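# Move foam block from desk to recessed shelf section

## Task

Pick up the small foam block lying on the desk and set it down on a shelf belonging to the shelving section at the far end of the aisle that is set back deeper than the other sections. It must rest directly on the shelf board, not on top of any carton. The task fails if the robot tips over or is left leaning.

## Robot and tools

Robot: a Hello Robot Stretch 4, about 1.6 m tall. It has an omni-wheel base whose rim lies within 0.23 m of the base origin, a lift that rides up a mast, and one arm that telescopes forward. The arm ends in a wrist with yaw, pitch and roll joints and a two-finger gripper. Cameras: head_camera (pinhole, 420x560), head_left_camera and head_right_camera (fisheye, 420x672), and wrist_camera (pinhole, 616x392).

Frames: the base frame sits on the floor under the base centre, with x forward, y left and z up, in metres. hand_pose is reported in this frame and marks a point between the open fingertips; the printed value may be slightly wrong. The odometry frame is the base frame as it was when the scene began. base_odometry counts wheel turns only, so wheel slip shows up as travel. Heading is in radians, positive to the left. If turned_by_wheels and turned_by_imu disagree by more than about 0.1 rad over a move, the base probably slipped or hit something. base_tilt is in degrees, with forward and right positive, and may be off by up to about 3.

move: sends a single action. Always pass blocking false. The call returns within about half a second while the robot keeps moving. An action contains base, joints or both; it can add speeds, pace or contact_limits. The alternative is end_of_arm by itself.
- base: takes one key, or translate_m together with strafe_m. Every value is an offset from the base's last reported position, never a pose. translate_m is metres forward (+) or back, from -2 to 2. strafe_m is metres left (+) or right, from -2 to 2; combined with translate_m, the base drives straight to that point without turning. rotate_rad turns in place, counter-clockwise (+), from -3.2 to 3.2, and cannot be combined with the others.
- joints: absolute joint targets, keyed by name. lift_m runs 0 to 1.2 m. arm_m is the extension, 0 to 0.55 m. wrist_yaw_rad runs -1.134 to 4.276: 0 points forward, positive turns left, and 3.14 is folded back. wrist_pitch_rad runs -1.117 to 4.259: 0 is level and 1.57 points down. wrist_roll_rad runs -1.117 to 4.259; positive is clockwise as seen from behind the gripper. gripper_m is the fingertip gap, -0.038 to 0.141 m, and can read up to 0.015 off. Targets outside a joint's range are clipped to the limit and flagged.
- speeds: per-joint top speed for the wrist joints, lift_m or arm_m (not the gripper), capped at the max pace.
- pace: slow, default, fast or max. Base speeds are 0.1/0.3/0.4/0.6 m/s and 1/2/3/4 rad/s. A raised lift lowers the base's speed cap.
- contact_limits: a value from 0 (lightest) to 1 (hardest) for arm_m, lift_m, translate_m, strafe_m or rotate_rad. Pair each limit with its own command; the default is 0.5. Even at 0 the arm pushes about 15 to 40 N before it stops.
- end_of_arm: "enable_torque" restarts wrist or gripper motors that have shut off.
- cameras: a list of camera names, or all; [] returns no images.
A later move replaces the targets only for the parts it names. Any unknown key makes the call invalid. Other out-of-range values get the call refused, and a refused call cancels the rest of that reply's move, wait and finished_scene calls.

wait(seconds 0 to 10, cameras): returns the state without commanding anything. It ends early once all motions are at rest. wait(0) shows the progress of the earlier move. stop(cameras): brakes all running motions and re-brakes slack wheels. zoom_image(camera, region [x0,y0,x1,y1] in pixels, at most 504x504): gives a closer view of the latest image from that camera. finished_scene(scene): ends the current scene, given its number. The block has to stay in place once the robot is gone.

Result lines: the move line reads done, or else the worst status. Statuses are: moving; done; off_target (stopped short and possibly still pushing); contact_stop (blocked, now slack); time_out (ran too long, target dropped); limit_stop_at_own_body; limit_stop_at_tilt (lean above 6 degrees, so the lift, arm and wheels go slack); torque_fault (a motor is limp, so send enable_torque). on_its_own reports anything the robot did uncommanded, such as slack joints or wheels. lidar_m gives 12 ranges in metres, one per 30-degree sector: sector 1 is ahead and they go counter-clockwise (4 left, 7 behind, 10 right). "-" means nothing was seen or something is closer than 0.25 m. wrist_depth_mm is a 7x7 grid of median depths from 100 to 2000 mm. motor_effort is in percent, with the last action's peak in brackets. servo_current is in mA.

Gripping: command a gap more than 0.015 below the block's width; about 0.06 below holds it firmly. The gripper reading does not prove a grasp. After closing to 0.015 or more, look for a rise in the gripper's servo_current, and check the images.

Avoid:
- dropping or releasing the block while it is moving;
- slamming into things or pushing hard; use low contact limits near furniture;
- tipping: don't drive or turn fast with a heavy load held far out or high, and keep the lean low;
- self-collision: gripper over the base with the lift below about 0.2, or below 0.45 when pointing down; tilting up while rolled; yaw plus pitch below about -1.1. With the wrist folded back, unfold yaw before you pitch or roll;
- base moves that press the gripper against objects.
The robot keeps moving while replies are being composed.

Each tool is called as name(argument=value, ...), one argument or row to a line, values as JSON.

## Session

move(
  blocking=false,
)

Scene clock: 0.00 s.
base_odometry: x=+0.000 y=+0.000 heading=+0.000
turned_by_wheels: +0.000
turned_by_imu: +0.000
base_tilt: forward=+0.4 right=+1.5
lidar_m: 1.23 1.23 1.41 2.40 1.42 1.83 2.96 2.95 1.60 1.35 1.35 1.48
base_status: not commanded
joint_positions: lift_m=+0.140 arm_m=+0.002 wrist_yaw_rad=+3.046 wrist_pitch_rad=+0.002 wrist_roll_rad=+0.000 gripper_m=+0.056
joint_status: not commanded
measured_speeds: all 0
motor_effort: lift_m=+20 arm_m=-4 wheel_0=+0 wheel_1=+0 wheel_2=+0
servo_current: wrist_yaw_rad=33 wrist_pitch_rad=33 wrist_roll_rad=26 gripper_m=46
hand_pose: x=-0.1056 y=+0.1144 z=+0.3181 quat_wxyz=(+0.048, -0.001, +0.000, +0.999) (m; base frame)
wrist_depth_mm: 136 139 - - - - - / 114 140 - - - - - / 123 150 - - - - - / 137 192 - - - - - / - - - - - 1921 - / 1118 1138 196 1008 1078 1205 1205 / 798 723 831 152 759 866 854
pictures: head_camera, head_left_camera, head_right_camera, wrist_camera

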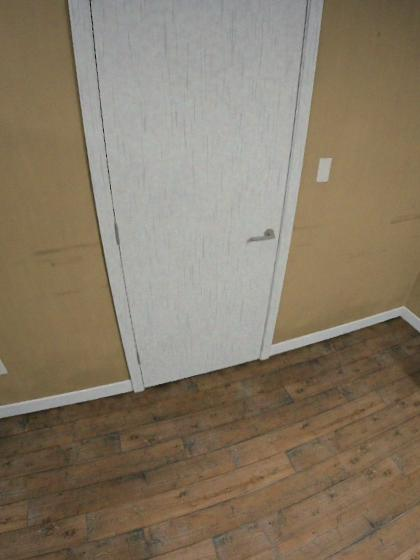

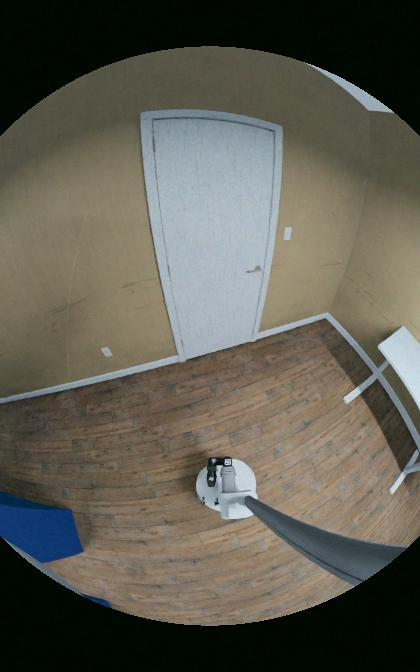

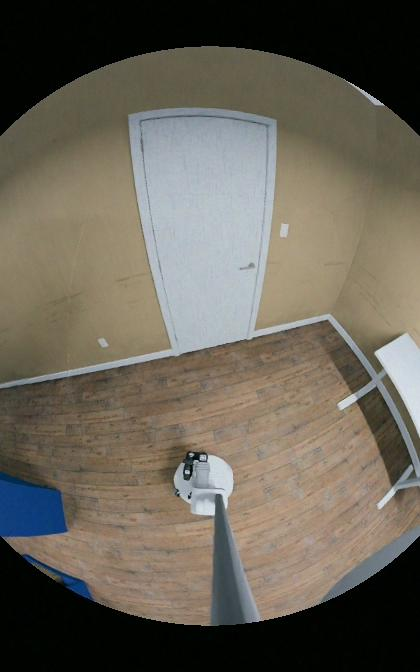

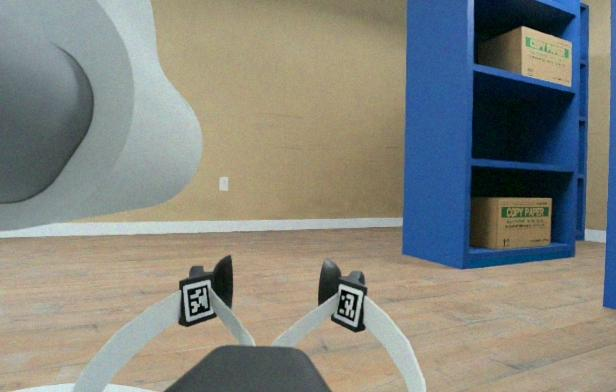

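move(
  blocking=false,
  base={"rotate_rad": -1.5},
  cameras=[],
)

wait(
  seconds=4,
)

Scene clock: 3.97 s.
move: moving
base_odometry: x=+0.000 y=+0.000 heading=-0.261
turned_by_wheels: -0.261
turned_by_imu: -0.258
base_tilt: forward=+0.4 right=+1.4
lidar_m: 1.31 1.22 1.30 1.75 1.42 1.50 2.01 2.94 3.04 1.42 1.32 1.91
base_status: rotate_rad moving
joint_positions: lift_m=+0.140 arm_m=+0.002 wrist_yaw_rad=+3.046 wrist_pitch_rad=+0.002 wrist_roll_rad=+0.000 gripper_m=+0.056
joint_status: not commanded
measured_speeds: translate_m=+0.001 strafe_m=-0.001 rotate_rad=-0.990 lift_m=+0.000 arm_m=+0.000 wrist_yaw_rad=+0.000 wrist_pitch_rad=+0.000 wrist_roll_rad=+0.000
motor_effort: lift_m=+20(20) arm_m=-4(4) wheel_0=+6(7) wheel_1=+7(7) wheel_2=+7(8)
servo_current: wrist_yaw_rad=39(46) wrist_pitch_rad=39(52) wrist_roll_rad=26(33) gripper_m=39(52)
hand_pose: x=-0.1056 y=+0.1144 z=+0.3181 quat_wxyz=(+0.048, -0.001, +0.000, +0.999) (m; base frame)
wrist_depth_mm: 135 140 - - - - - / 113 140 - - - - - / 123 150 - - - - - / 137 192 - - - - - / 1983 - - - - - - / 1118 1138 196 991 1098 1205 1098 / 798 715 831 153 750 866 854
pictures: none
No camera images: "cameras" was empty.

Scene clock: 5.50 s.
earlier move: done
base_odometry: x=+0.000 y=+0.000 heading=-1.500
turned_by_wheels: -1.239
turned_by_imu: -1.224
base_tilt: forward=+0.3 right=+1.4
lidar_m: 1.33 1.34 1.39 1.24 1.27 1.51 2.82 1.43 1.82 2.95 2.97 1.48
base_status: done
joint_positions: lift_m=+0.140 arm_m=+0.002 wrist_yaw_rad=+3.046 wrist_pitch_rad=+0.002 wrist_roll_rad=+0.000 gripper_m=+0.056
joint_status: not commanded
measured_speeds: all 0
motor_effort: lift_m=+20(20) arm_m=-4(4) wheel_0=+3(7) wheel_1=-1(9) wheel_2=+0(8)
servo_current: wrist_yaw_rad=39(46) wrist_pitch_rad=33(52) wrist_roll_rad=26(33) gripper_m=39(52)
hand_pose: x=-0.1056 y=+0.1144 z=+0.3181 quat_wxyz=(+0.048, -0.001, +0.000, +0.999) (m; base frame)
wrist_depth_mm: 136 140 - - - - - / 115 140 - - - - - / 121 153 - - - - - / 138 200 - - - - - / - 1808 - - - - - / 1098 1118 196 991 1078 1205 1098 / 798 723 842 152 750 854 854
wait: 1.53 of 4 s (the move ended)
pictures: head_camera, head_left_camera, head_right_camera, wrist_camera

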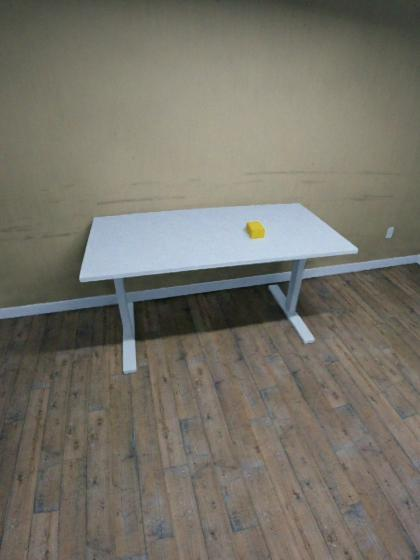

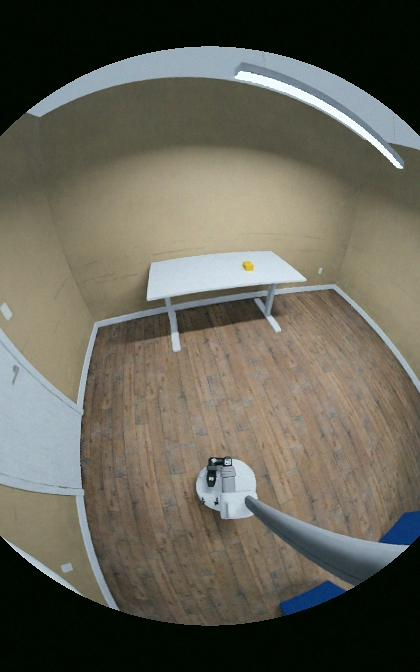

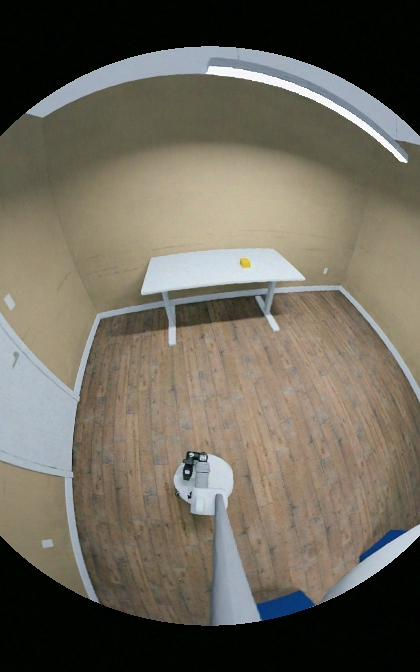

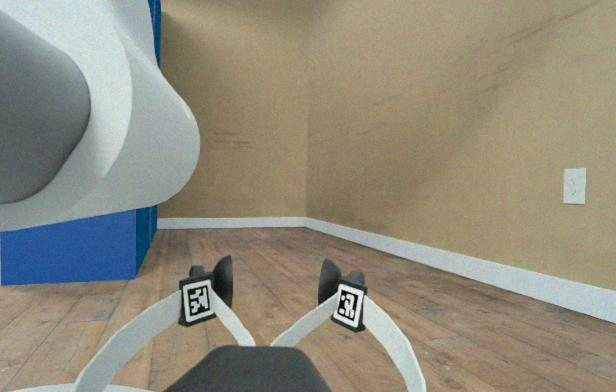

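move(
  blocking=false,
  base={"rotate_rad": -0.15},
  joints={"lift_m": 0.85, "wrist_yaw_rad": 0, "gripper_m": 0.12},
  cameras=[],
)

wait(
  seconds=5,
  cameras=["head_camera","wrist_camera"],
)

Scene clock: 23.50 s.
move: moving
base_odometry: x=+0.000 y=+0.000 heading=-1.648
turned_by_wheels: -0.148
turned_by_imu: -0.147
base_tilt: forward=+0.3 right=+1.4
lidar_m: 1.36 1.34 1.61 1.25 1.23 1.42 2.23 1.41 1.85 2.96 2.93 1.65
base_status: rotate_rad moving
joint_positions: lift_m=+0.179 arm_m=+0.002 wrist_yaw_rad=+2.446 wrist_pitch_rad=+0.002 wrist_roll_rad=+0.000 gripper_m=+0.076
joint_status: lift_m moving; wrist_yaw_rad moving; gripper_m moving
measured_speeds: translate_m=-0.001 strafe_m=+0.000 rotate_rad=-0.105 lift_m=+0.149 arm_m=+0.000 wrist_yaw_rad=-1.815 wrist_pitch_rad=+0.000 wrist_roll_rad=+0.000
motor_effort: lift_m=+27(27) arm_m=-4(4) wheel_0=+2(6) wheel_1=+2(8) wheel_2=+2(7)
servo_current: wrist_yaw_rad=98(111) wrist_pitch_rad=46(52) wrist_roll_rad=26(39) gripper_m=98(104)
hand_pose: x=+0.0078 y=+0.2519 z=+0.3570 quat_wxyz=(+0.341, -0.001, +0.000, +0.940) (m; base frame)
wrist_depth_mm: - - - - - - - / - - - - - - - / - - - - - - - / - - - - - - - / - - - - - - - / 1205 1182 198 1160 190 1138 - / 866 741 904 149 820 866 878
pictures: none
No camera images: "cameras" was empty.

Scene clock: 26.63 s.
earlier move: done
base_odometry: x=+0.000 y=+0.000 heading=-1.649
turned_by_wheels: -0.001
turned_by_imu: -0.002
base_tilt: forward=+0.3 right=+1.4
lidar_m: 1.34 1.34 1.56 1.26 1.24 1.39 2.25 1.42 1.82 2.99 2.92 1.67
base_status: done
joint_positions: lift_m=+0.850 arm_m=+0.002 wrist_yaw_rad=+0.003 wrist_pitch_rad=+0.002 wrist_roll_rad=+0.000 gripper_m=+0.120
joint_status: all done
measured_speeds: all 0
motor_effort: lift_m=+24(28) arm_m=-4(4) wheel_0=+4(6) wheel_1=+0(8) wheel_2=+1(7)
servo_current: wrist_yaw_rad=39(124) wrist_pitch_rad=39(52) wrist_roll_rad=20(39) gripper_m=46(104)
hand_pose: x=+0.4619 y=-0.0864 z=+1.0273 quat_wxyz=(+1.000, +0.000, +0.001, +0.002) (m; base frame)
wrist_depth_mm: - - - - - - - / - - - - - - - / - - - - - - - / - - - - - - - / - - - - - - - / - 186 177 - 195 - - / - - - - - - -
wait: 3.13 of 5 s (the move ended)
pictures: head_camera, wrist_camera
camera_calibration:
wrist_camera: T_world_to_cam=[[-0.0444966, -0.998062, 0.0434965, -0.133144], [-0.0246502, -0.0424295, -0.998795, 1.08679], [0.998705, -0.0455152, -0.0227145, -0.212245], [0, 0, 0, 1]] pos_world=[0.232835, -0.0964349, 1.08645]

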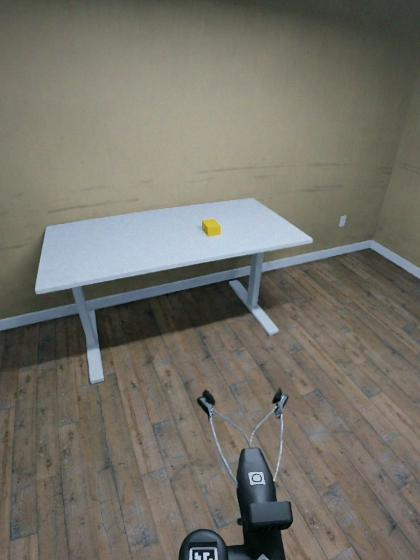

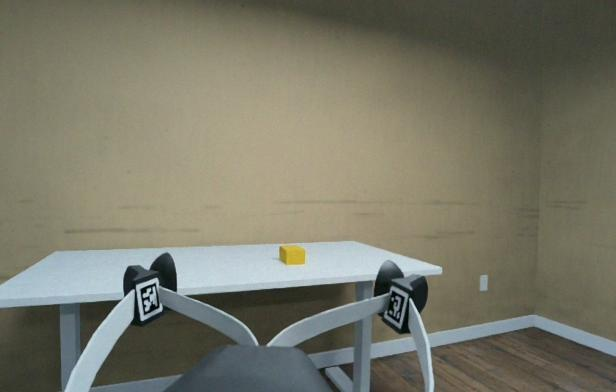

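move(
  blocking=false,
  base={"translate_m": 0.98},
  joints={"wrist_pitch_rad": 0.35},
  cameras=[],
)

wait(
  seconds=7,
  cameras=["head_camera","wrist_camera"],
)

Scene clock: 37.17 s.
move: moving
base_odometry: x=-0.002 y=-0.032 heading=-1.649
turned_by_wheels: +0.000
turned_by_imu: -0.001
base_tilt: forward=+0.2 right=+1.4
lidar_m: 1.32 1.31 1.60 1.28 1.24 1.42 2.23 1.45 1.85 2.96 2.90 1.63
base_status: translate_m moving
joint_positions: lift_m=+0.850 arm_m=+0.002 wrist_yaw_rad=+0.003 wrist_pitch_rad=+0.348 wrist_roll_rad=+0.000 gripper_m=+0.120
joint_status: wrist_pitch_rad moving
measured_speeds: translate_m=+0.124 strafe_m=-0.001 rotate_rad=+0.004 lift_m=+0.000 arm_m=+0.000 wrist_yaw_rad=+0.000 wrist_pitch_rad=+0.081 wrist_roll_rad=+0.000
motor_effort: lift_m=+24(24) arm_m=-4(4) wheel_0=+7(8) wheel_1=+4(7) wheel_2=-8(9)
servo_current: wrist_yaw_rad=33(39) wrist_pitch_rad=39(65) wrist_roll_rad=33(33) gripper_m=46(52)
hand_pose: x=+0.4445 y=-0.0865 z=+0.9293 quat_wxyz=(+0.985, +0.000, +0.173, +0.002) (m; base frame)
wrist_depth_mm: - - - - - - - / - - - - - - - / - - - - - - - / - - - - - - - / - 1983 - - - - - / 1661 197 1499 1756 198 1708 1708 / 1336 1308 1397 152 1397 1366 1430
pictures: none
No camera images: "cameras" was empty.

Scene clock: 41.40 s.
earlier move: done
base_odometry: x=-0.077 y=-0.977 heading=-1.649
turned_by_wheels: +0.000
turned_by_imu: -0.002
base_tilt: forward=+0.2 right=+1.4
lidar_m: 0.42 0.43 0.49 1.62 1.59 1.76 2.35 2.33 2.54 2.61 2.59 0.57
base_status: done
joint_positions: lift_m=+0.850 arm_m=+0.002 wrist_yaw_rad=+0.003 wrist_pitch_rad=+0.350 wrist_roll_rad=+0.000 gripper_m=+0.120
joint_status: all done
measured_speeds: all 0
motor_effort: lift_m=+24(24) arm_m=-4(4) wheel_0=+1(8) wheel_1=+2(7) wheel_2=+0(11)
servo_current: wrist_yaw_rad=39(52) wrist_pitch_rad=46(65) wrist_roll_rad=33(39) gripper_m=46(52)
hand_pose: x=+0.4444 y=-0.0865 z=+0.9291 quat_wxyz=(+0.985, +0.000, +0.174, +0.002) (m; base frame)
wrist_depth_mm: - - - - - - - / - - - - - - - / - - - - - - - / - - - 597 - - - / - - - 564 - - - / - 186 170 - 191 - 1576 / - - - - - 1397 1464
wait: 4.23 of 7 s (the move ended)
pictures: head_camera, wrist_camera
camera_calibration:
wrist_camera: T_world_to_cam=[[-0.0268608, -0.997997, 0.0572828, -0.150325], [-0.363488, -0.0436298, -0.930576, 1.0753], [0.931211, -0.0458177, -0.361588, 0.147824], [0, 0, 0, 1]] pos_world=[0.249165, -0.0963358, 1.06271]

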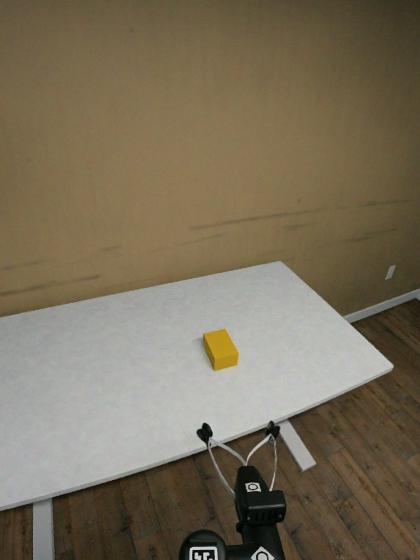

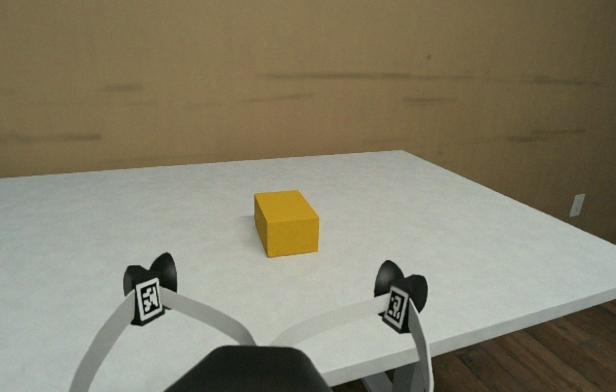

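move(
  blocking=false,
  base={"strafe_m": -0.073},
  joints={"wrist_yaw_rad": 0.3, "arm_m": 0.33},
  cameras=[],
)

wait(
  seconds=4,
  cameras=["head_camera","wrist_camera"],
)

Scene clock: 55.80 s.
move: moving
base_odometry: x=-0.114 y=-0.974 heading=-1.649
turned_by_wheels: +0.000
turned_by_imu: -0.001
base_tilt: forward=+0.4 right=+1.4
lidar_m: 0.45 0.44 0.49 0.82 1.62 1.79 2.35 2.31 2.53 2.60 2.56 0.57
base_status: strafe_m moving
joint_positions: lift_m=+0.850 arm_m=+0.054 wrist_yaw_rad=+0.296 wrist_pitch_rad=+0.350 wrist_roll_rad=+0.000 gripper_m=+0.120
joint_status: arm_m moving; wrist_yaw_rad moving
measured_speeds: translate_m=+0.000 strafe_m=-0.144 rotate_rad=-0.002 lift_m=+0.000 arm_m=+0.199 wrist_yaw_rad=+0.037 wrist_pitch_rad=+0.000 wrist_roll_rad=+0.000
motor_effort: lift_m=+24(24) arm_m=+9(9) wheel_0=+10(10) wheel_1=-10(10) wheel_2=+0(1)
servo_current: wrist_yaw_rad=26(78) wrist_pitch_rad=39(46) wrist_roll_rad=26(33) gripper_m=46(46)
hand_pose: x=+0.5100 y=-0.0046 z=+0.9290 quat_wxyz=(+0.974, -0.026, +0.172, +0.145) (m; base frame)
wrist_depth_mm: - - - - - - - / - - - - - - - / - - - - - - - / - - - - - - - / - - - - 488 - - / - 186 171 - 195 - - / - - - - - - -
pictures: none
No camera images: "cameras" was empty.

Scene clock: 57.40 s.
earlier move: done
base_odometry: x=-0.149 y=-0.971 heading=-1.649
turned_by_wheels: +0.000
turned_by_imu: -0.001
base_tilt: forward=+0.5 right=+1.2
lidar_m: 0.45 0.44 0.49 0.86 1.65 1.84 2.33 2.30 2.52 2.56 2.52 0.56
base_status: done
joint_positions: lift_m=+0.850 arm_m=+0.330 wrist_yaw_rad=+0.297 wrist_pitch_rad=+0.350 wrist_roll_rad=+0.000 gripper_m=+0.120
joint_status: all done
measured_speeds: all 0
motor_effort: lift_m=+24(24) arm_m=+6(10) wheel_0=-1(10) wheel_1=+1(10) wheel_2=+0(1)
servo_current: wrist_yaw_rad=39(78) wrist_pitch_rad=46(52) wrist_roll_rad=33(33) gripper_m=46(52)
hand_pose: x=+0.7853 y=-0.0044 z=+0.9290 quat_wxyz=(+0.974, -0.026, +0.172, +0.146) (m; base frame)
wrist_depth_mm: - - - - - - - / - - - - - - - / - - - - - - - / - - - - - - - / - - - - - - - / - 186 171 - 193 - - / - - - - - - -
wait: 1.60 of 4 s (the move ended)
pictures: head_camera, wrist_camera
camera_calibration:
wrist_camera: T_world_to_cam=[[0.262823, -0.963143, 0.0572719, -0.286587], [-0.335381, -0.146854, -0.930566, 1.18028], [0.904679, 0.225367, -0.361616, -0.143897], [0, 0, 0, 1]] pos_world=[0.601347, -0.0702658, 1.06271]

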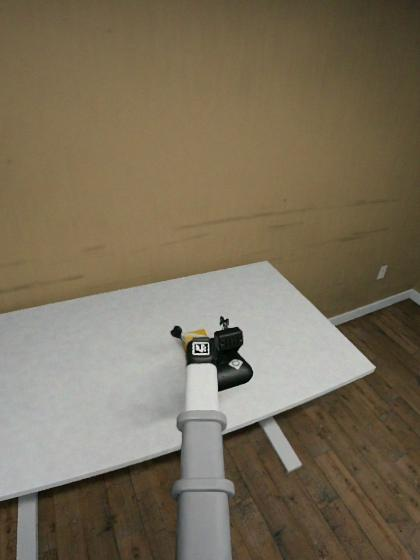

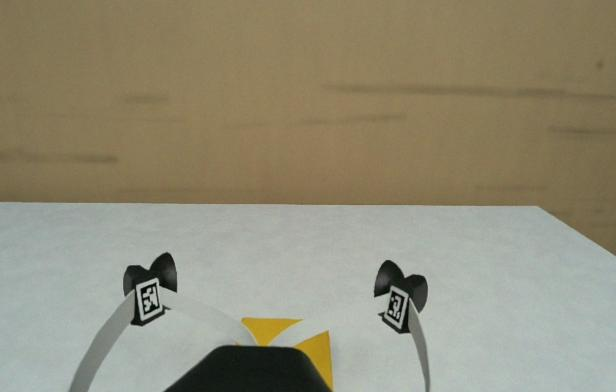

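move(
  blocking=false,
  joints={"arm_m": 0.38},
  cameras=[],
)

wait(
  seconds=2,
  cameras=[],
)

move(
  blocking=false,
  joints={"lift_m": 0.728},
  pace="slow",
  contact_limits={"lift_m": 0.2},
  cameras=[],
)

wait(
  seconds=3,
  cameras=["head_camera","wrist_camera"],
)

Scene clock: 71.03 s.
move: moving
base_odometry: x=-0.149 y=-0.971 heading=-1.649
turned_by_wheels: +0.000
turned_by_imu: -0.001
base_tilt: forward=+0.4 right=+1.4
lidar_m: 0.45 0.44 0.52 0.84 1.66 1.84 2.31 2.31 2.55 2.55 2.52 0.58
base_status: not commanded
joint_positions: lift_m=+0.850 arm_m=+0.372 wrist_yaw_rad=+0.297 wrist_pitch_rad=+0.350 wrist_roll_rad=+0.000 gripper_m=+0.120
joint_status: arm_m moving
measured_speeds: translate_m=+0.000 strafe_m=+0.000 rotate_rad=+0.000 lift_m=+0.000 arm_m=+0.085 wrist_yaw_rad=+0.000 wrist_pitch_rad=+0.000 wrist_roll_rad=+0.000
motor_effort: lift_m=+24(24) arm_m=+4(8) wheel_0=-1(1) wheel_1=+1(1) wheel_2=+0(0)
servo_current: wrist_yaw_rad=26(46) wrist_pitch_rad=33(46) wrist_roll_rad=33(33) gripper_m=39(52)
hand_pose: x=+0.8277 y=-0.0044 z=+0.9290 quat_wxyz=(+0.974, -0.026, +0.172, +0.146) (m; base frame)
wrist_depth_mm: - - - - - - - / - - - - - - - / - - - - - - - / - - - - - - - / - - - - - - - / - 186 171 - 192 - - / - - - - - - -
pictures: none
No camera images: "cameras" was empty.

Scene clock: 71.53 s.
earlier move: done
base_odometry: x=-0.149 y=-0.971 heading=-1.649
turned_by_wheels: +0.000
turned_by_imu: +0.000
base_tilt: forward=+0.3 right=+1.4
lidar_m: 0.46 0.46 0.52 0.84 1.65 1.87 2.33 2.32 2.52 2.56 2.53 0.57
base_status: not commanded
joint_positions: lift_m=+0.850 arm_m=+0.380 wrist_yaw_rad=+0.297 wrist_pitch_rad=+0.350 wrist_roll_rad=+0.000 gripper_m=+0.120
joint_status: all done
measured_speeds: all 0
motor_effort: lift_m=+24(24) arm_m=+7(8) wheel_0=-1(1) wheel_1=+1(1) wheel_2=+0(0)
servo_current: wrist_yaw_rad=39(46) wrist_pitch_rad=39(46) wrist_roll_rad=33(33) gripper_m=52(52)
hand_pose: x=+0.8353 y=-0.0044 z=+0.9290 quat_wxyz=(+0.974, -0.026, +0.172, +0.146) (m; base frame)
wrist_depth_mm: - - - - - - - / - - - - - - - / - - - - - - - / - - - - - - - / - - - - - - - / - 186 171 - 192 - - / - - - - - - -
wait: 0.50 of 2 s (the move ended)
pictures: none
No camera images: "cameras" was empty.

Scene clock: 72.03 s.
move: moving
base_odometry: x=-0.149 y=-0.971 heading=-1.649
turned_by_wheels: +0.000
turned_by_imu: +0.000
base_tilt: forward=+0.2 right=+1.4
lidar_m: 0.46 0.45 0.53 0.82 1.65 1.87 2.32 2.30 2.54 2.55 2.52 0.58
base_status: not commanded
joint_positions: lift_m=+0.824 arm_m=+0.380 wrist_yaw_rad=+0.297 wrist_pitch_rad=+0.350 wrist_roll_rad=+0.000 gripper_m=+0.120
joint_status: lift_m moving
measured_speeds: translate_m=+0.000 strafe_m=+0.000 rotate_rad=+0.000 lift_m=-0.099 arm_m=+0.000 wrist_yaw_rad=+0.000 wrist_pitch_rad=+0.000 wrist_roll_rad=+0.000
motor_effort: lift_m=+13(22) arm_m=+6(7) wheel_0=-1(1) wheel_1=+1(1) wheel_2=+0(0)
servo_current: wrist_yaw_rad=33(39) wrist_pitch_rad=33(46) wrist_roll_rad=26(33) gripper_m=39(52)
contact_limits: lift_m 0.2
hand_pose: x=+0.8353 y=-0.0044 z=+0.9037 quat_wxyz=(+0.974, -0.026, +0.172, +0.146) (m; base frame)
wrist_depth_mm: - - - - - - - / - - - - - - - / - - - - - - - / - - - - - - - / - - - - - - - / - 186 171 - 193 - - / - - - - - - -
pictures: none
No camera images: "cameras" was empty.

Scene clock: 73.37 s.
earlier move: done
base_odometry: x=-0.149 y=-0.971 heading=-1.649
turned_by_wheels: +0.000
turned_by_imu: +0.000
base_tilt: forward=+0.4 right=+1.4
lidar_m: 0.44 0.44 0.49 0.83 1.62 1.87 2.34 2.31 2.54 2.56 2.52 0.58
base_status: not commanded
joint_positions: lift_m=+0.729 arm_m=+0.380 wrist_yaw_rad=+0.297 wrist_pitch_rad=+0.348 wrist_roll_rad=+0.000 gripper_m=+0.120
joint_status: all done
measured_speeds: all 0
motor_effort: lift_m=+10(22) arm_m=+6(7) wheel_0=-1(1) wheel_1=+0(1) wheel_2=+0(0)
servo_current: wrist_yaw_rad=46(46) wrist_pitch_rad=39(52) wrist_roll_rad=33(39) gripper_m=46(52)
contact_limits: lift_m 0.2
hand_pose: x=+0.8355 y=-0.0043 z=+0.8086 quat_wxyz=(+0.974, -0.026, +0.171, +0.146) (m; base frame)
wrist_depth_mm: - - - - - - - / - - - - - - - / - - - - - - - / - - - - - - - / - - 227 240 - - - / - 182 184 185 192 - - / - 148 154 - - - -
wait: 1.33 of 3 s (the move ended)
pictures: head_camera, wrist_camera
camera_calibration:
wrist_camera: T_world_to_cam=[[0.262731, -0.963173, 0.057178, -0.292643], [-0.333858, -0.146348, -0.931193, 1.08433], [0.905268, 0.225564, -0.360014, -0.234569], [0, 0, 0, 1]] pos_world=[0.651248, -0.0702655, 0.942007]

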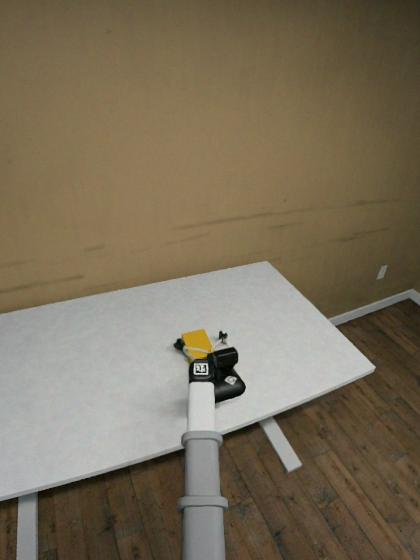

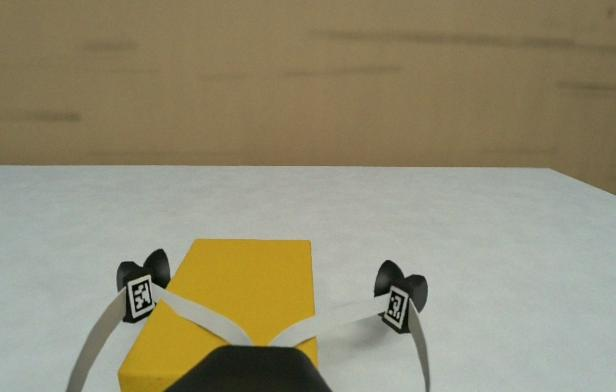

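move(
  blocking=false,
  base={"strafe_m": 0.02},
  pace="slow",
  cameras=[],
)

wait(
  seconds=1.5,
  cameras=["wrist_camera"],
)

move(
  blocking=false,
  joints={"gripper_m": 0.03},
  cameras=[],
)

wait(
  seconds=3,
  cameras=["wrist_camera"],
)

Scene clock: 83.30 s.
move: moving
base_odometry: x=-0.136 y=-0.972 heading=-1.650
turned_by_wheels: -0.001
turned_by_imu: -0.001
base_tilt: forward=+0.3 right=+1.5
lidar_m: 0.44 0.44 0.50 0.80 1.65 1.84 2.36 2.31 2.51 2.56 2.54 0.56
base_status: strafe_m moving
joint_positions: lift_m=+0.729 arm_m=+0.380 wrist_yaw_rad=+0.297 wrist_pitch_rad=+0.348 wrist_roll_rad=+0.000 gripper_m=+0.120
joint_status: not commanded
measured_speeds: translate_m=+0.000 strafe_m=+0.041 rotate_rad=-0.002 lift_m=+0.000 arm_m=+0.000 wrist_yaw_rad=+0.000 wrist_pitch_rad=-0.001 wrist_roll_rad=+0.000
motor_effort: lift_m=+10(10) arm_m=+6(7) wheel_0=-7(8) wheel_1=+3(7) wheel_2=-2(3)
servo_current: wrist_yaw_rad=33(46) wrist_pitch_rad=52(65) wrist_roll_rad=26(33) gripper_m=39(46)
contact_limits: lift_m 0.2
hand_pose: x=+0.8355 y=-0.0043 z=+0.8087 quat_wxyz=(+0.974, -0.026, +0.171, +0.146) (m; base frame)
wrist_depth_mm: - - - - - - - / - - - - - - - / - - - - - - - / - - - - - - - / - - 225 224 - - - / - 181 182 182 193 - - / - 143 154 - - - -
pictures: none
No camera images: "cameras" was empty.

Scene clock: 83.90 s.
earlier move: done
base_odometry: x=-0.130 y=-0.973 heading=-1.650
turned_by_wheels: +0.000
turned_by_imu: +0.000
base_tilt: forward=+0.4 right=+1.4
lidar_m: 0.43 0.45 0.51 0.81 1.64 1.83 2.34 2.30 2.56 2.57 2.54 0.55
base_status: done
joint_positions: lift_m=+0.729 arm_m=+0.380 wrist_yaw_rad=+0.297 wrist_pitch_rad=+0.348 wrist_roll_rad=+0.000 gripper_m=+0.120
joint_status: not commanded
measured_speeds: all 0
motor_effort: lift_m=+10(10) arm_m=+6(7) wheel_0=-7(8) wheel_1=+0(7) wheel_2=-2(3)
servo_current: wrist_yaw_rad=39(46) wrist_pitch_rad=39(65) wrist_roll_rad=33(33) gripper_m=46(52)
contact_limits: lift_m 0.2
hand_pose: x=+0.8355 y=-0.0043 z=+0.8087 quat_wxyz=(+0.974, -0.026, +0.171, +0.146) (m; base frame)
wrist_depth_mm: - - - - - - - / - - - - - - - / - - - - - - - / - - - - - - - / - - 225 222 - - - / - 177 182 181 193 - - / - 143 154 141 - - -
wait: 0.60 of 1.5 s (the move ended)
pictures: wrist_camera
camera_calibration:
wrist_camera: T_world_to_cam=[[0.262748, -0.963169, 0.0571688, -0.292645], [-0.333448, -0.146244, -0.931356, 1.08423], [0.905415, 0.22565, -0.359593, -0.235055], [0, 0, 0, 1]] pos_world=[0.651248, -0.0702655, 0.942007]

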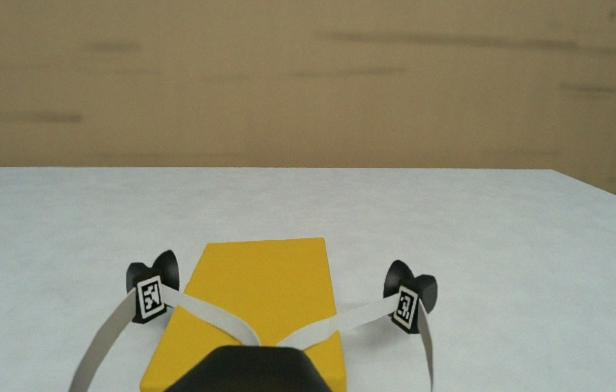

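Scene clock: 84.40 s.
move: moving
base_odometry: x=-0.130 y=-0.973 heading=-1.650
turned_by_wheels: +0.000
turned_by_imu: +0.000
base_tilt: forward=+0.4 right=+1.4
lidar_m: 0.43 0.44 0.49 0.82 1.64 1.81 2.36 2.29 2.57 2.56 2.55 0.57
base_status: not commanded
joint_positions: lift_m=+0.729 arm_m=+0.380 wrist_yaw_rad=+0.297 wrist_pitch_rad=+0.347 wrist_roll_rad=+0.000 gripper_m=+0.105
joint_status: gripper_m moving
measured_speeds: all 0
motor_effort: lift_m=+10(10) arm_m=+6(7) wheel_0=-7(7) wheel_1=+0(1) wheel_2=-2(2)
servo_current: wrist_yaw_rad=39(46) wrist_pitch_rad=46(52) wrist_roll_rad=33(33) gripper_m=104(104)
contact_limits: lift_m 0.2
hand_pose: x=+0.8356 y=-0.0043 z=+0.8088 quat_wxyz=(+0.974, -0.026, +0.171, +0.146) (m; base frame)
wrist_depth_mm: - - - - - - - / - - - - - - - / - - - - - - - / - - - - - - - / - - 224 221 - - - / - 170 182 180 192 - - / - 143 153 145 - - -
pictures: none
No camera images: "cameras" was empty.

Scene clock: 85.67 s.
earlier move: done
base_odometry: x=-0.130 y=-0.973 heading=-1.650
turned_by_wheels: +0.000
turned_by_imu: +0.000
base_tilt: forward=+0.2 right=+1.4
lidar_m: 0.44 0.44 0.51 0.82 1.64 1.83 2.34 2.31 2.55 2.56 2.52 0.58
base_status: not commanded
joint_positions: lift_m=+0.729 arm_m=+0.380 wrist_yaw_rad=+0.297 wrist_pitch_rad=+0.347 wrist_roll_rad=+0.000 gripper_m=+0.031
joint_status: all done
measured_speeds: all 0
motor_effort: lift_m=+12(12) arm_m=+5(7) wheel_0=-4(7) wheel_1=+0(1) wheel_2=-2(3)
servo_current: wrist_yaw_rad=39(46) wrist_pitch_rad=46(59) wrist_roll_rad=26(33) gripper_m=111(254)
contact_limits: lift_m 0.2
hand_pose: x=+0.8356 y=-0.0043 z=+0.8086 quat_wxyz=(+0.974, -0.026, +0.171, +0.146) (m; base frame)
wrist_depth_mm: - - - - - - - / - - - - - - - / - - - - - - - / - - - - - - - / - - 213 211 - - - / - 176 175 171 182 - - / - - 147 150 - - -
wait: 1.27 of 3 s (the move ended)
pictures: wrist_camera
camera_calibration:
wrist_camera: T_world_to_cam=[[0.262755, -0.963165, 0.0572167, -0.292709], [-0.333266, -0.146247, -0.931421, 1.08401], [0.90548, 0.225667, -0.359417, -0.235424], [0, 0, 0, 1]] pos_world=[0.651348, -0.0702655, 0.941806]

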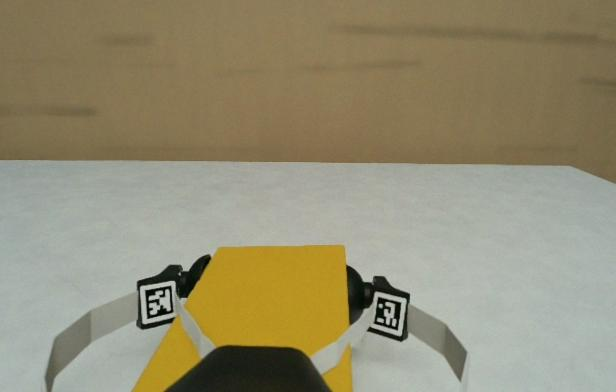

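move(
  blocking=false,
  joints={"lift_m": 0.87},
  cameras=[],
)

wait(
  seconds=1.5,
  cameras=["wrist_camera"],
)

move(
  blocking=false,
  base={"translate_m": -0.75},
  joints={"arm_m": 0.02, "wrist_yaw_rad": 0},
  cameras=[],
)

wait(
  seconds=6,
)

Scene clock: 91.80 s.
move: moving
base_odometry: x=-0.130 y=-0.973 heading=-1.650
turned_by_wheels: +0.000
turned_by_imu: -0.001
base_tilt: forward=+0.4 right=+1.4
lidar_m: 0.44 0.44 0.52 0.85 1.66 1.81 2.33 2.32 2.54 2.57 2.54 0.57
base_status: not commanded
joint_positions: lift_m=+0.767 arm_m=+0.380 wrist_yaw_rad=+0.297 wrist_pitch_rad=+0.350 wrist_roll_rad=+0.000 gripper_m=+0.031
joint_status: lift_m moving
measured_speeds: translate_m=+0.000 strafe_m=+0.000 rotate_rad=+0.000 lift_m=+0.149 arm_m=+0.000 wrist_yaw_rad=+0.000 wrist_pitch_rad=+0.000 wrist_roll_rad=+0.000
motor_effort: lift_m=+25(28) arm_m=+5(5) wheel_0=-3(4) wheel_1=+0(0) wheel_2=-2(2)
servo_current: wrist_yaw_rad=39(39) wrist_pitch_rad=26(52) wrist_roll_rad=26(33) gripper_m=111(111)
hand_pose: x=+0.8354 y=-0.0044 z=+0.8462 quat_wxyz=(+0.974, -0.026, +0.172, +0.146) (m; base frame)
wrist_depth_mm: - - - - - - - / - - - - - - - / - - - - - - - / - - - - - - - / - - 215 211 - - - / - 180 176 171 183 - - / - - 149 151 - - -
pictures: none
No camera images: "cameras" was empty.

Scene clock: 92.97 s.
earlier move: done
base_odometry: x=-0.130 y=-0.973 heading=-1.650
turned_by_wheels: +0.000
turned_by_imu: +0.000
base_tilt: forward=+0.3 right=+1.4
lidar_m: 0.46 0.44 0.50 0.80 1.63 1.84 2.31 2.31 2.56 2.55 2.54 0.57
base_status: not commanded
joint_positions: lift_m=+0.870 arm_m=+0.380 wrist_yaw_rad=+0.297 wrist_pitch_rad=+0.350 wrist_roll_rad=+0.000 gripper_m=+0.031
joint_status: all done
measured_speeds: all 0
motor_effort: lift_m=+24(28) arm_m=+5(6) wheel_0=-3(4) wheel_1=+0(1) wheel_2=-2(2)
servo_current: wrist_yaw_rad=39(46) wrist_pitch_rad=52(52) wrist_roll_rad=26(39) gripper_m=104(117)
hand_pose: x=+0.8354 y=-0.0044 z=+0.9489 quat_wxyz=(+0.974, -0.026, +0.172, +0.146) (m; base frame)
wrist_depth_mm: - - - - - - - / - - - - - - - / - - - - - - - / - - - - - - - / - - 214 211 - - - / - 180 177 172 182 - - / - - 149 151 - - -
wait: 1.17 of 1.5 s (the move ended)
pictures: wrist_camera
camera_calibration:
wrist_camera: T_world_to_cam=[[0.262879, -0.963126, 0.0573037, -0.300964], [-0.335649, -0.146973, -0.930451, 1.21565], [0.904563, 0.225362, -0.361909, -0.181633], [0, 0, 0, 1]] pos_world=[0.651447, -0.0702659, 1.08261]

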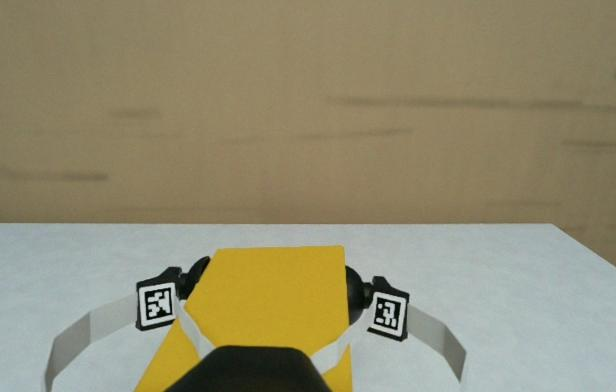

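Scene clock: 93.47 s.
move: moving
base_odometry: x=-0.127 y=-0.940 heading=-1.650
turned_by_wheels: +0.000
turned_by_imu: +0.000
base_tilt: forward=+0.3 right=+1.4
lidar_m: 0.51 0.46 0.55 1.66 1.61 1.83 2.31 2.27 2.51 2.58 2.55 0.58
base_status: translate_m moving
joint_positions: lift_m=+0.870 arm_m=+0.328 wrist_yaw_rad=+0.004 wrist_pitch_rad=+0.350 wrist_roll_rad=+0.000 gripper_m=+0.031
joint_status: arm_m moving; wrist_yaw_rad moving
measured_speeds: translate_m=-0.123 strafe_m=+0.001 rotate_rad=-0.001 lift_m=+0.000 arm_m=-0.198 wrist_yaw_rad=-0.033 wrist_pitch_rad=+0.000 wrist_roll_rad=+0.000
motor_effort: lift_m=+24(24) arm_m=-8(10) wheel_0=-6(7) wheel_1=-6(7) wheel_2=+8(10)
servo_current: wrist_yaw_rad=65(98) wrist_pitch_rad=46(46) wrist_roll_rad=33(33) gripper_m=111(117)
hand_pose: x=+0.7699 y=-0.0863 z=+0.9489 quat_wxyz=(+0.985, +0.000, +0.174, +0.002) (m; base frame)
wrist_depth_mm: - - - - - - - / - - - - - - - / - - - - - - - / - - - - - - - / - - 214 211 - - - / - 180 176 172 183 - - / - - 149 150 - - -
pictures: none
No camera images: "cameras" was empty.

Scene clock: 96.97 s.
earlier move: done
base_odometry: x=-0.070 y=-0.225 heading=-1.650
turned_by_wheels: +0.000
turned_by_imu: +0.000
base_tilt: forward=+0.4 right=+1.4
lidar_m: 1.16 1.13 1.76 1.39 1.36 1.55 2.42 1.62 1.90 2.85 2.80 1.42
base_status: done
joint_positions: lift_m=+0.870 arm_m=+0.020 wrist_yaw_rad=+0.003 wrist_pitch_rad=+0.350 wrist_roll_rad=+0.000 gripper_m=+0.031
joint_status: all done
measured_speeds: all 0
motor_effort: lift_m=+24(24) arm_m=-6(10) wheel_0=-3(8) wheel_1=+0(7) wheel_2=-1(11)
servo_current: wrist_yaw_rad=33(98) wrist_pitch_rad=39(52) wrist_roll_rad=26(33) gripper_m=104(117)
hand_pose: x=+0.4623 y=-0.0866 z=+0.9489 quat_wxyz=(+0.985, +0.000, +0.174, +0.002) (m; base frame)
wrist_depth_mm: - - - - - - - / - - - - - - - / - - - - - - - / - - - - - - - / - - 216 224 - - - / 1464 183 177 172 182 1808 1708 / 1336 1308 149 151 1397 1308 1430
wait: 3.50 of 6 s (the move ended)
pictures: head_camera, head_left_camera, head_right_camera, wrist_camera
camera_calibration:
wrist_camera: T_world_to_cam=[[-0.027065, -0.997992, 0.0572711, -0.150913], [-0.363823, -0.0435285, -0.93045, 1.10032], [0.931075, -0.0460192, -0.361914, 0.138629], [0, 0, 0, 1]] pos_world=[0.267165, -0.0963354, 1.08261]

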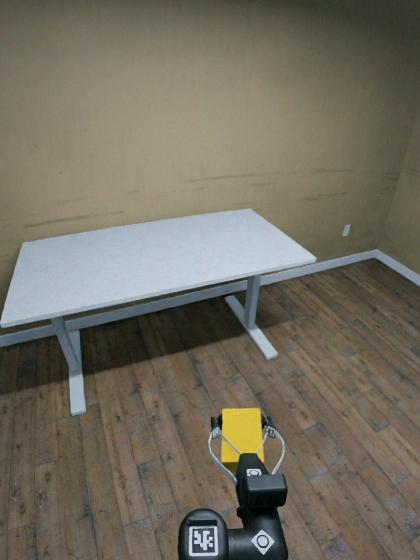

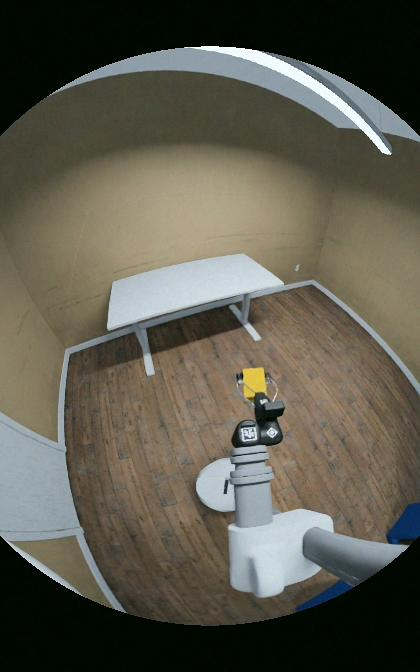

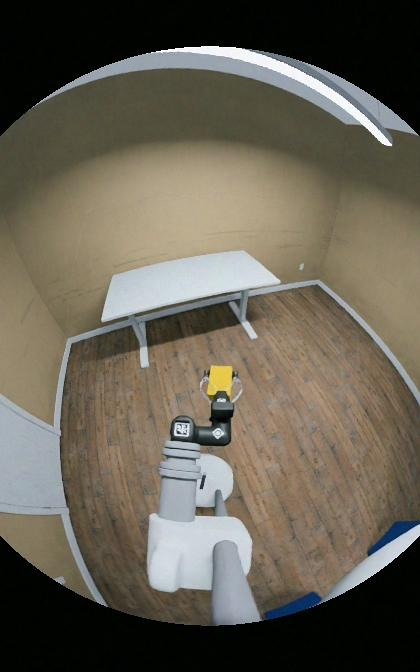

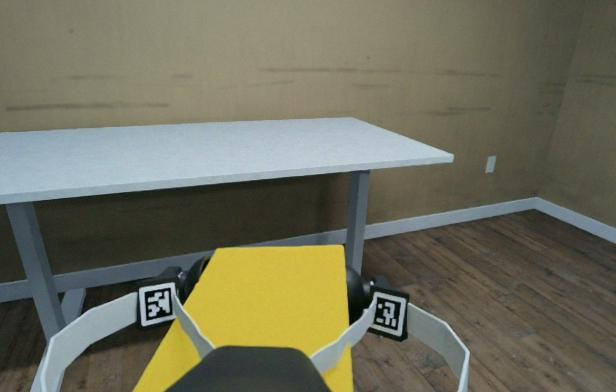

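move(
  blocking=false,
  base={"rotate_rad": -1.65},
  joints={"arm_m": 0.0},
  cameras=[],
)

wait(
  seconds=5,
)

Scene clock: 102.23 s.
move: moving
base_odometry: x=-0.070 y=-0.225 heading=-1.910
turned_by_wheels: -0.260
turned_by_imu: -0.257
base_tilt: forward=+0.5 right=+1.2
lidar_m: 1.22 1.12 1.18 1.46 1.36 1.44 1.82 1.59 1.64 2.11 2.80 2.81
base_status: rotate_rad moving
joint_positions: lift_m=+0.870 arm_m=+0.002 wrist_yaw_rad=+0.003 wrist_pitch_rad=+0.350 wrist_roll_rad=+0.000 gripper_m=+0.031
joint_status: arm_m moving
joint sent to its limit — arm_m, lower limit.
measured_speeds: translate_m=+0.002 strafe_m=-0.002 rotate_rad=-0.989 lift_m=+0.000 arm_m=+0.000 wrist_yaw_rad=+0.000 wrist_pitch_rad=+0.000 wrist_roll_rad=+0.000
motor_effort: lift_m=+24(24) arm_m=-6(9) wheel_0=+6(7) wheel_1=+7(9) wheel_2=+7(7)
servo_current: wrist_yaw_rad=39(46) wrist_pitch_rad=39(52) wrist_roll_rad=20(33) gripper_m=111(124)
hand_pose: x=+0.4445 y=-0.0866 z=+0.9489 quat_wxyz=(+0.985, +0.000, +0.174, +0.002) (m; base frame)
wrist_depth_mm: - - - - - - - / - - - - - - - / - - - - - - - / - - - - - - - / - 1921 229 224 - - - / 1618 183 176 172 182 1808 1756 / 1336 1281 149 150 1397 1336 1464
pictures: none
No camera images: "cameras" was empty.

Scene clock: 103.83 s.
earlier move: done
base_odometry: x=-0.070 y=-0.225 heading=+2.984
turned_by_wheels: -1.390
turned_by_imu: -1.372
base_tilt: forward=+0.3 right=+1.4
lidar_m: 2.87 2.80 1.52 1.20 1.14 1.89 1.40 1.37 1.49 2.21 1.61 1.93
base_status: done
joint_positions: lift_m=+0.870 arm_m=+0.002 wrist_yaw_rad=+0.003 wrist_pitch_rad=+0.350 wrist_roll_rad=+0.000 gripper_m=+0.031
joint_status: all done
joint sent to its limit — arm_m, lower limit.
measured_speeds: all 0
motor_effort: lift_m=+24(24) arm_m=-6(9) wheel_0=+3(7) wheel_1=+2(9) wheel_2=+0(9)
servo_current: wrist_yaw_rad=33(52) wrist_pitch_rad=46(52) wrist_roll_rad=26(33) gripper_m=104(124)
hand_pose: x=+0.4445 y=-0.0866 z=+0.9490 quat_wxyz=(+0.985, +0.000, +0.174, +0.002) (m; base frame)
wrist_depth_mm: - - - - - - - / - - - - - - - / - - - - - - - / - - - - - - - / - - - 224 - - 1863 / 1618 183 176 172 183 1756 1756 / 1366 1336 149 150 1397 1281 1464
wait: 1.60 of 5 s (the move ended)
pictures: head_camera, head_left_camera, head_right_camera, wrist_camera
camera_calibration:
wrist_camera: T_world_to_cam=[[-0.0271581, -0.997987, 0.0573069, -0.151516], [-0.363827, -0.0435279, -0.930449, 1.09394], [0.93107, -0.0461191, -0.361913, 0.155223], [0, 0, 0, 1]] pos_world=[0.249365, -0.0964352, 1.08271]

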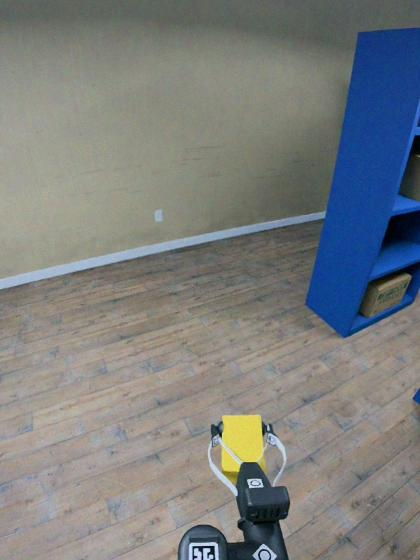

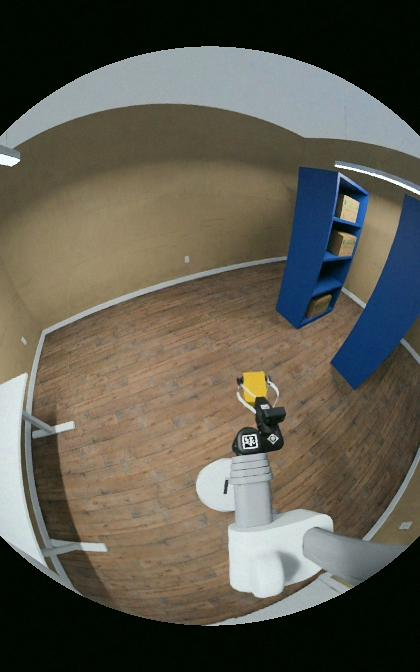

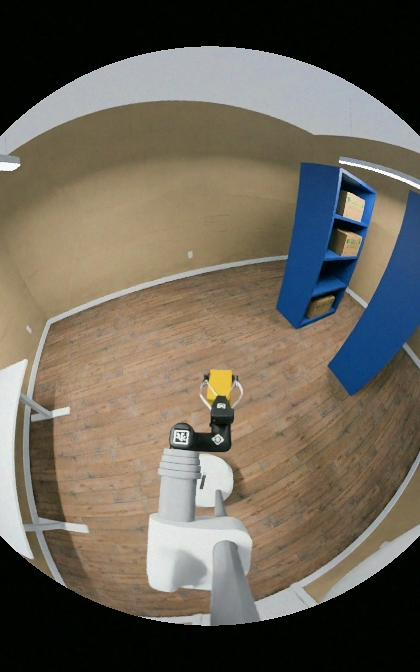

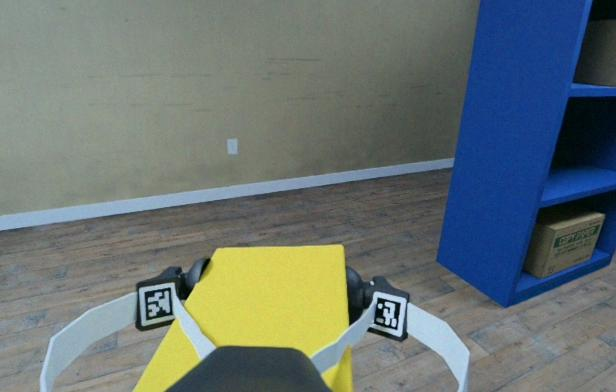

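move(
  blocking=false,
  base={"rotate_rad": -1.1},
  cameras=[],
)

wait(
  seconds=4,
  cameras=[],
)

move(
  blocking=false,
  base={"strafe_m": 0.69},
  cameras=[],
)

wait(
  seconds=5,
)

Scene clock: 118.87 s.
move: moving
base_odometry: x=-0.070 y=-0.225 heading=+2.723
turned_by_wheels: -0.261
turned_by_imu: -0.257
base_tilt: forward=+0.3 right=+1.4
lidar_m: 2.00 2.83 2.83 1.29 1.13 1.19 1.53 1.36 1.38 1.73 1.62 1.62
base_status: rotate_rad moving
joint_positions: lift_m=+0.870 arm_m=+0.002 wrist_yaw_rad=+0.003 wrist_pitch_rad=+0.350 wrist_roll_rad=+0.000 gripper_m=+0.031
joint_status: not commanded
measured_speeds: translate_m=+0.002 strafe_m=-0.002 rotate_rad=-0.989 lift_m=+0.000 arm_m=+0.000 wrist_yaw_rad=+0.000 wrist_pitch_rad=+0.000 wrist_roll_rad=+0.000
motor_effort: lift_m=+24(24) arm_m=-6(6) wheel_0=+6(7) wheel_1=+8(9) wheel_2=+7(8)
servo_current: wrist_yaw_rad=33(39) wrist_pitch_rad=33(46) wrist_roll_rad=33(33) gripper_m=104(117)
hand_pose: x=+0.4445 y=-0.0866 z=+0.9490 quat_wxyz=(+0.985, +0.000, +0.174, +0.002) (m; base frame)
wrist_depth_mm: - - - - - - - / - - - - - - - / - - - - - - - / - - - - - - - / - - - 224 - - - / 1618 183 176 172 182 1808 1808 / 1336 1336 149 150 1430 1308 -
pictures: none
No camera images: "cameras" was empty.

Scene clock: 120.13 s.
earlier move: done
base_odometry: x=-0.070 y=-0.225 heading=+1.884
turned_by_wheels: -0.839
turned_by_imu: -0.829
base_tilt: forward=+0.3 right=+1.3
lidar_m: 1.62 1.90 2.91 2.83 1.57 1.21 1.15 1.26 1.40 1.36 1.46 2.08
base_status: done
joint_positions: lift_m=+0.870 arm_m=+0.002 wrist_yaw_rad=+0.003 wrist_pitch_rad=+0.350 wrist_roll_rad=+0.000 gripper_m=+0.031
joint_status: not commanded
measured_speeds: all 0
motor_effort: lift_m=+23(24) arm_m=-6(6) wheel_0=+3(8) wheel_1=+0(9) wheel_2=+0(8)
servo_current: wrist_yaw_rad=33(52) wrist_pitch_rad=46(52) wrist_roll_rad=26(39) gripper_m=111(117)
hand_pose: x=+0.4445 y=-0.0866 z=+0.9490 quat_wxyz=(+0.985, +0.000, +0.174, +0.001) (m; base frame)
wrist_depth_mm: - - - - - - - / - - - - - - - / - - - - - - - / - - - - - - - / - - 223 220 - - - / 1576 183 176 172 183 1756 1756 / 1336 1308 149 151 1366 1281 1464
wait: 1.27 of 4 s (the move ended)
pictures: none
No camera images: "cameras" was empty.

Scene clock: 120.63 s.
move: moving
base_odometry: x=-0.106 y=-0.237 heading=+1.884
turned_by_wheels: +0.000
turned_by_imu: +0.000
base_tilt: forward=+0.4 right=+1.5
lidar_m: 1.61 1.92 2.84 2.80 1.53 1.19 1.16 1.25 1.42 1.39 1.50 2.15
base_status: strafe_m moving
joint_positions: lift_m=+0.870 arm_m=+0.002 wrist_yaw_rad=+0.003 wrist_pitch_rad=+0.350 wrist_roll_rad=+0.000 gripper_m=+0.031
joint_status: not commanded
measured_speeds: translate_m=+0.001 strafe_m=+0.143 rotate_rad=-0.007 lift_m=+0.000 arm_m=+0.000 wrist_yaw_rad=+0.000 wrist_pitch_rad=+0.000 wrist_roll_rad=+0.000
motor_effort: lift_m=+23(23) arm_m=-6(6) wheel_0=-8(9) wheel_1=+11(11) wheel_2=+0(1)
servo_current: wrist_yaw_rad=33(39) wrist_pitch_rad=46(52) wrist_roll_rad=26(33) gripper_m=98(111)
hand_pose: x=+0.4445 y=-0.0866 z=+0.9490 quat_wxyz=(+0.985, +0.000, +0.174, +0.001) (m; base frame)
wrist_depth_mm: - - - - - - - / - - - - - - - / - - - - - - - / - - - - - - - / - - 222 213 - - - / 1618 183 176 171 183 1808 1708 / 1336 1336 149 150 1397 1308 1464
pictures: none
No camera images: "cameras" was empty.

Scene clock: 123.77 s.
earlier move: done
base_odometry: x=-0.727 y=-0.438 heading=+1.884
turned_by_wheels: +0.000
turned_by_imu: +0.002
base_tilt: forward=+0.5 right=+1.3
lidar_m: 1.68 1.76 2.17 2.13 2.29 1.16 1.12 1.18 2.12 2.04 2.21 1.69
base_status: done
joint_positions: lift_m=+0.870 arm_m=+0.002 wrist_yaw_rad=+0.003 wrist_pitch_rad=+0.350 wrist_roll_rad=+0.000 gripper_m=+0.031
joint_status: not commanded
measured_speeds: all 0
motor_effort: lift_m=+23(23) arm_m=-6(6) wheel_0=+0(10) wheel_1=+1(11) wheel_2=+0(1)
servo_current: wrist_yaw_rad=39(46) wrist_pitch_rad=39(65) wrist_roll_rad=26(33) gripper_m=104(117)
hand_pose: x=+0.4445 y=-0.0866 z=+0.9490 quat_wxyz=(+0.985, +0.000, +0.174, +0.001) (m; base frame)
wrist_depth_mm: - - - - - - - / - 1464 - - - - - / - - - - - - - / - - - - 1863 - - / - - 216 224 - - - / 1618 183 176 172 182 1756 1756 / 1308 1308 149 150 1397 1336 1464
wait: 3.13 of 5 s (the move ended)
pictures: head_camera, head_left_camera, head_right_camera, wrist_camera
camera_calibration:
wrist_camera: T_world_to_cam=[[-0.0272872, -0.997987, 0.0572496, -0.151421], [-0.36383, -0.0434276, -0.930452, 1.09395], [0.931066, -0.0462185, -0.361913, 0.155215], [0, 0, 0, 1]] pos_world=[0.249365, -0.096435, 1.08271]

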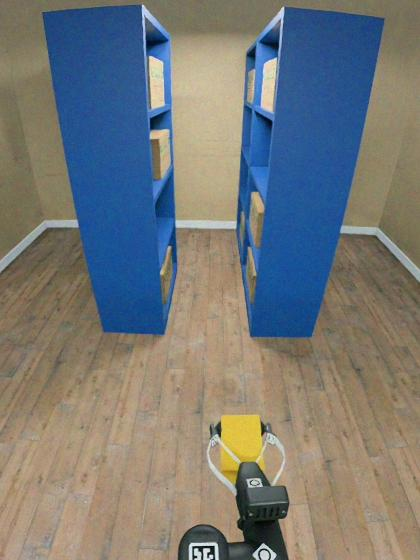

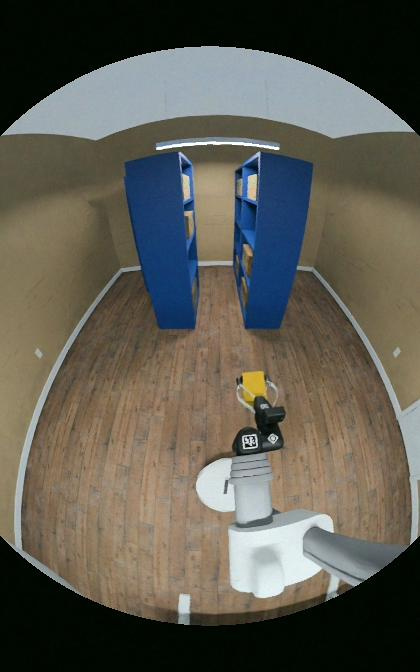

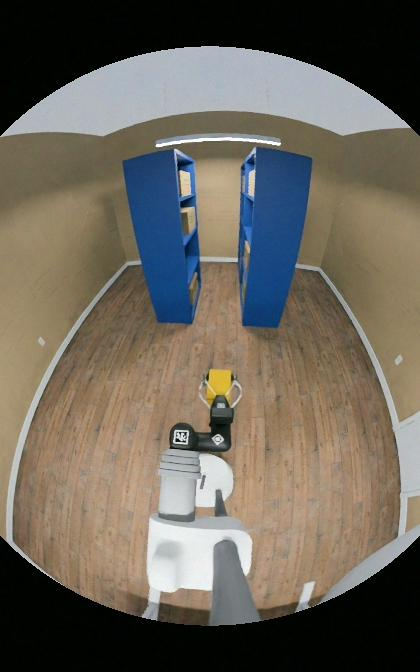

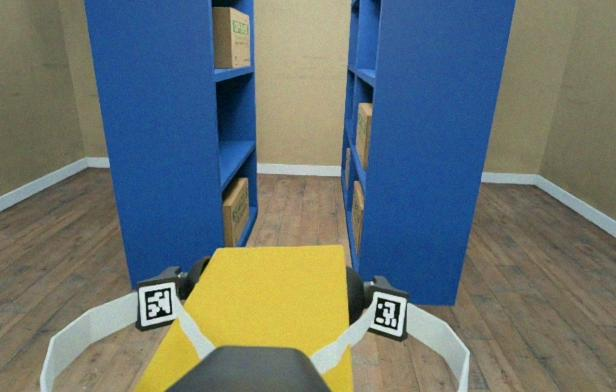

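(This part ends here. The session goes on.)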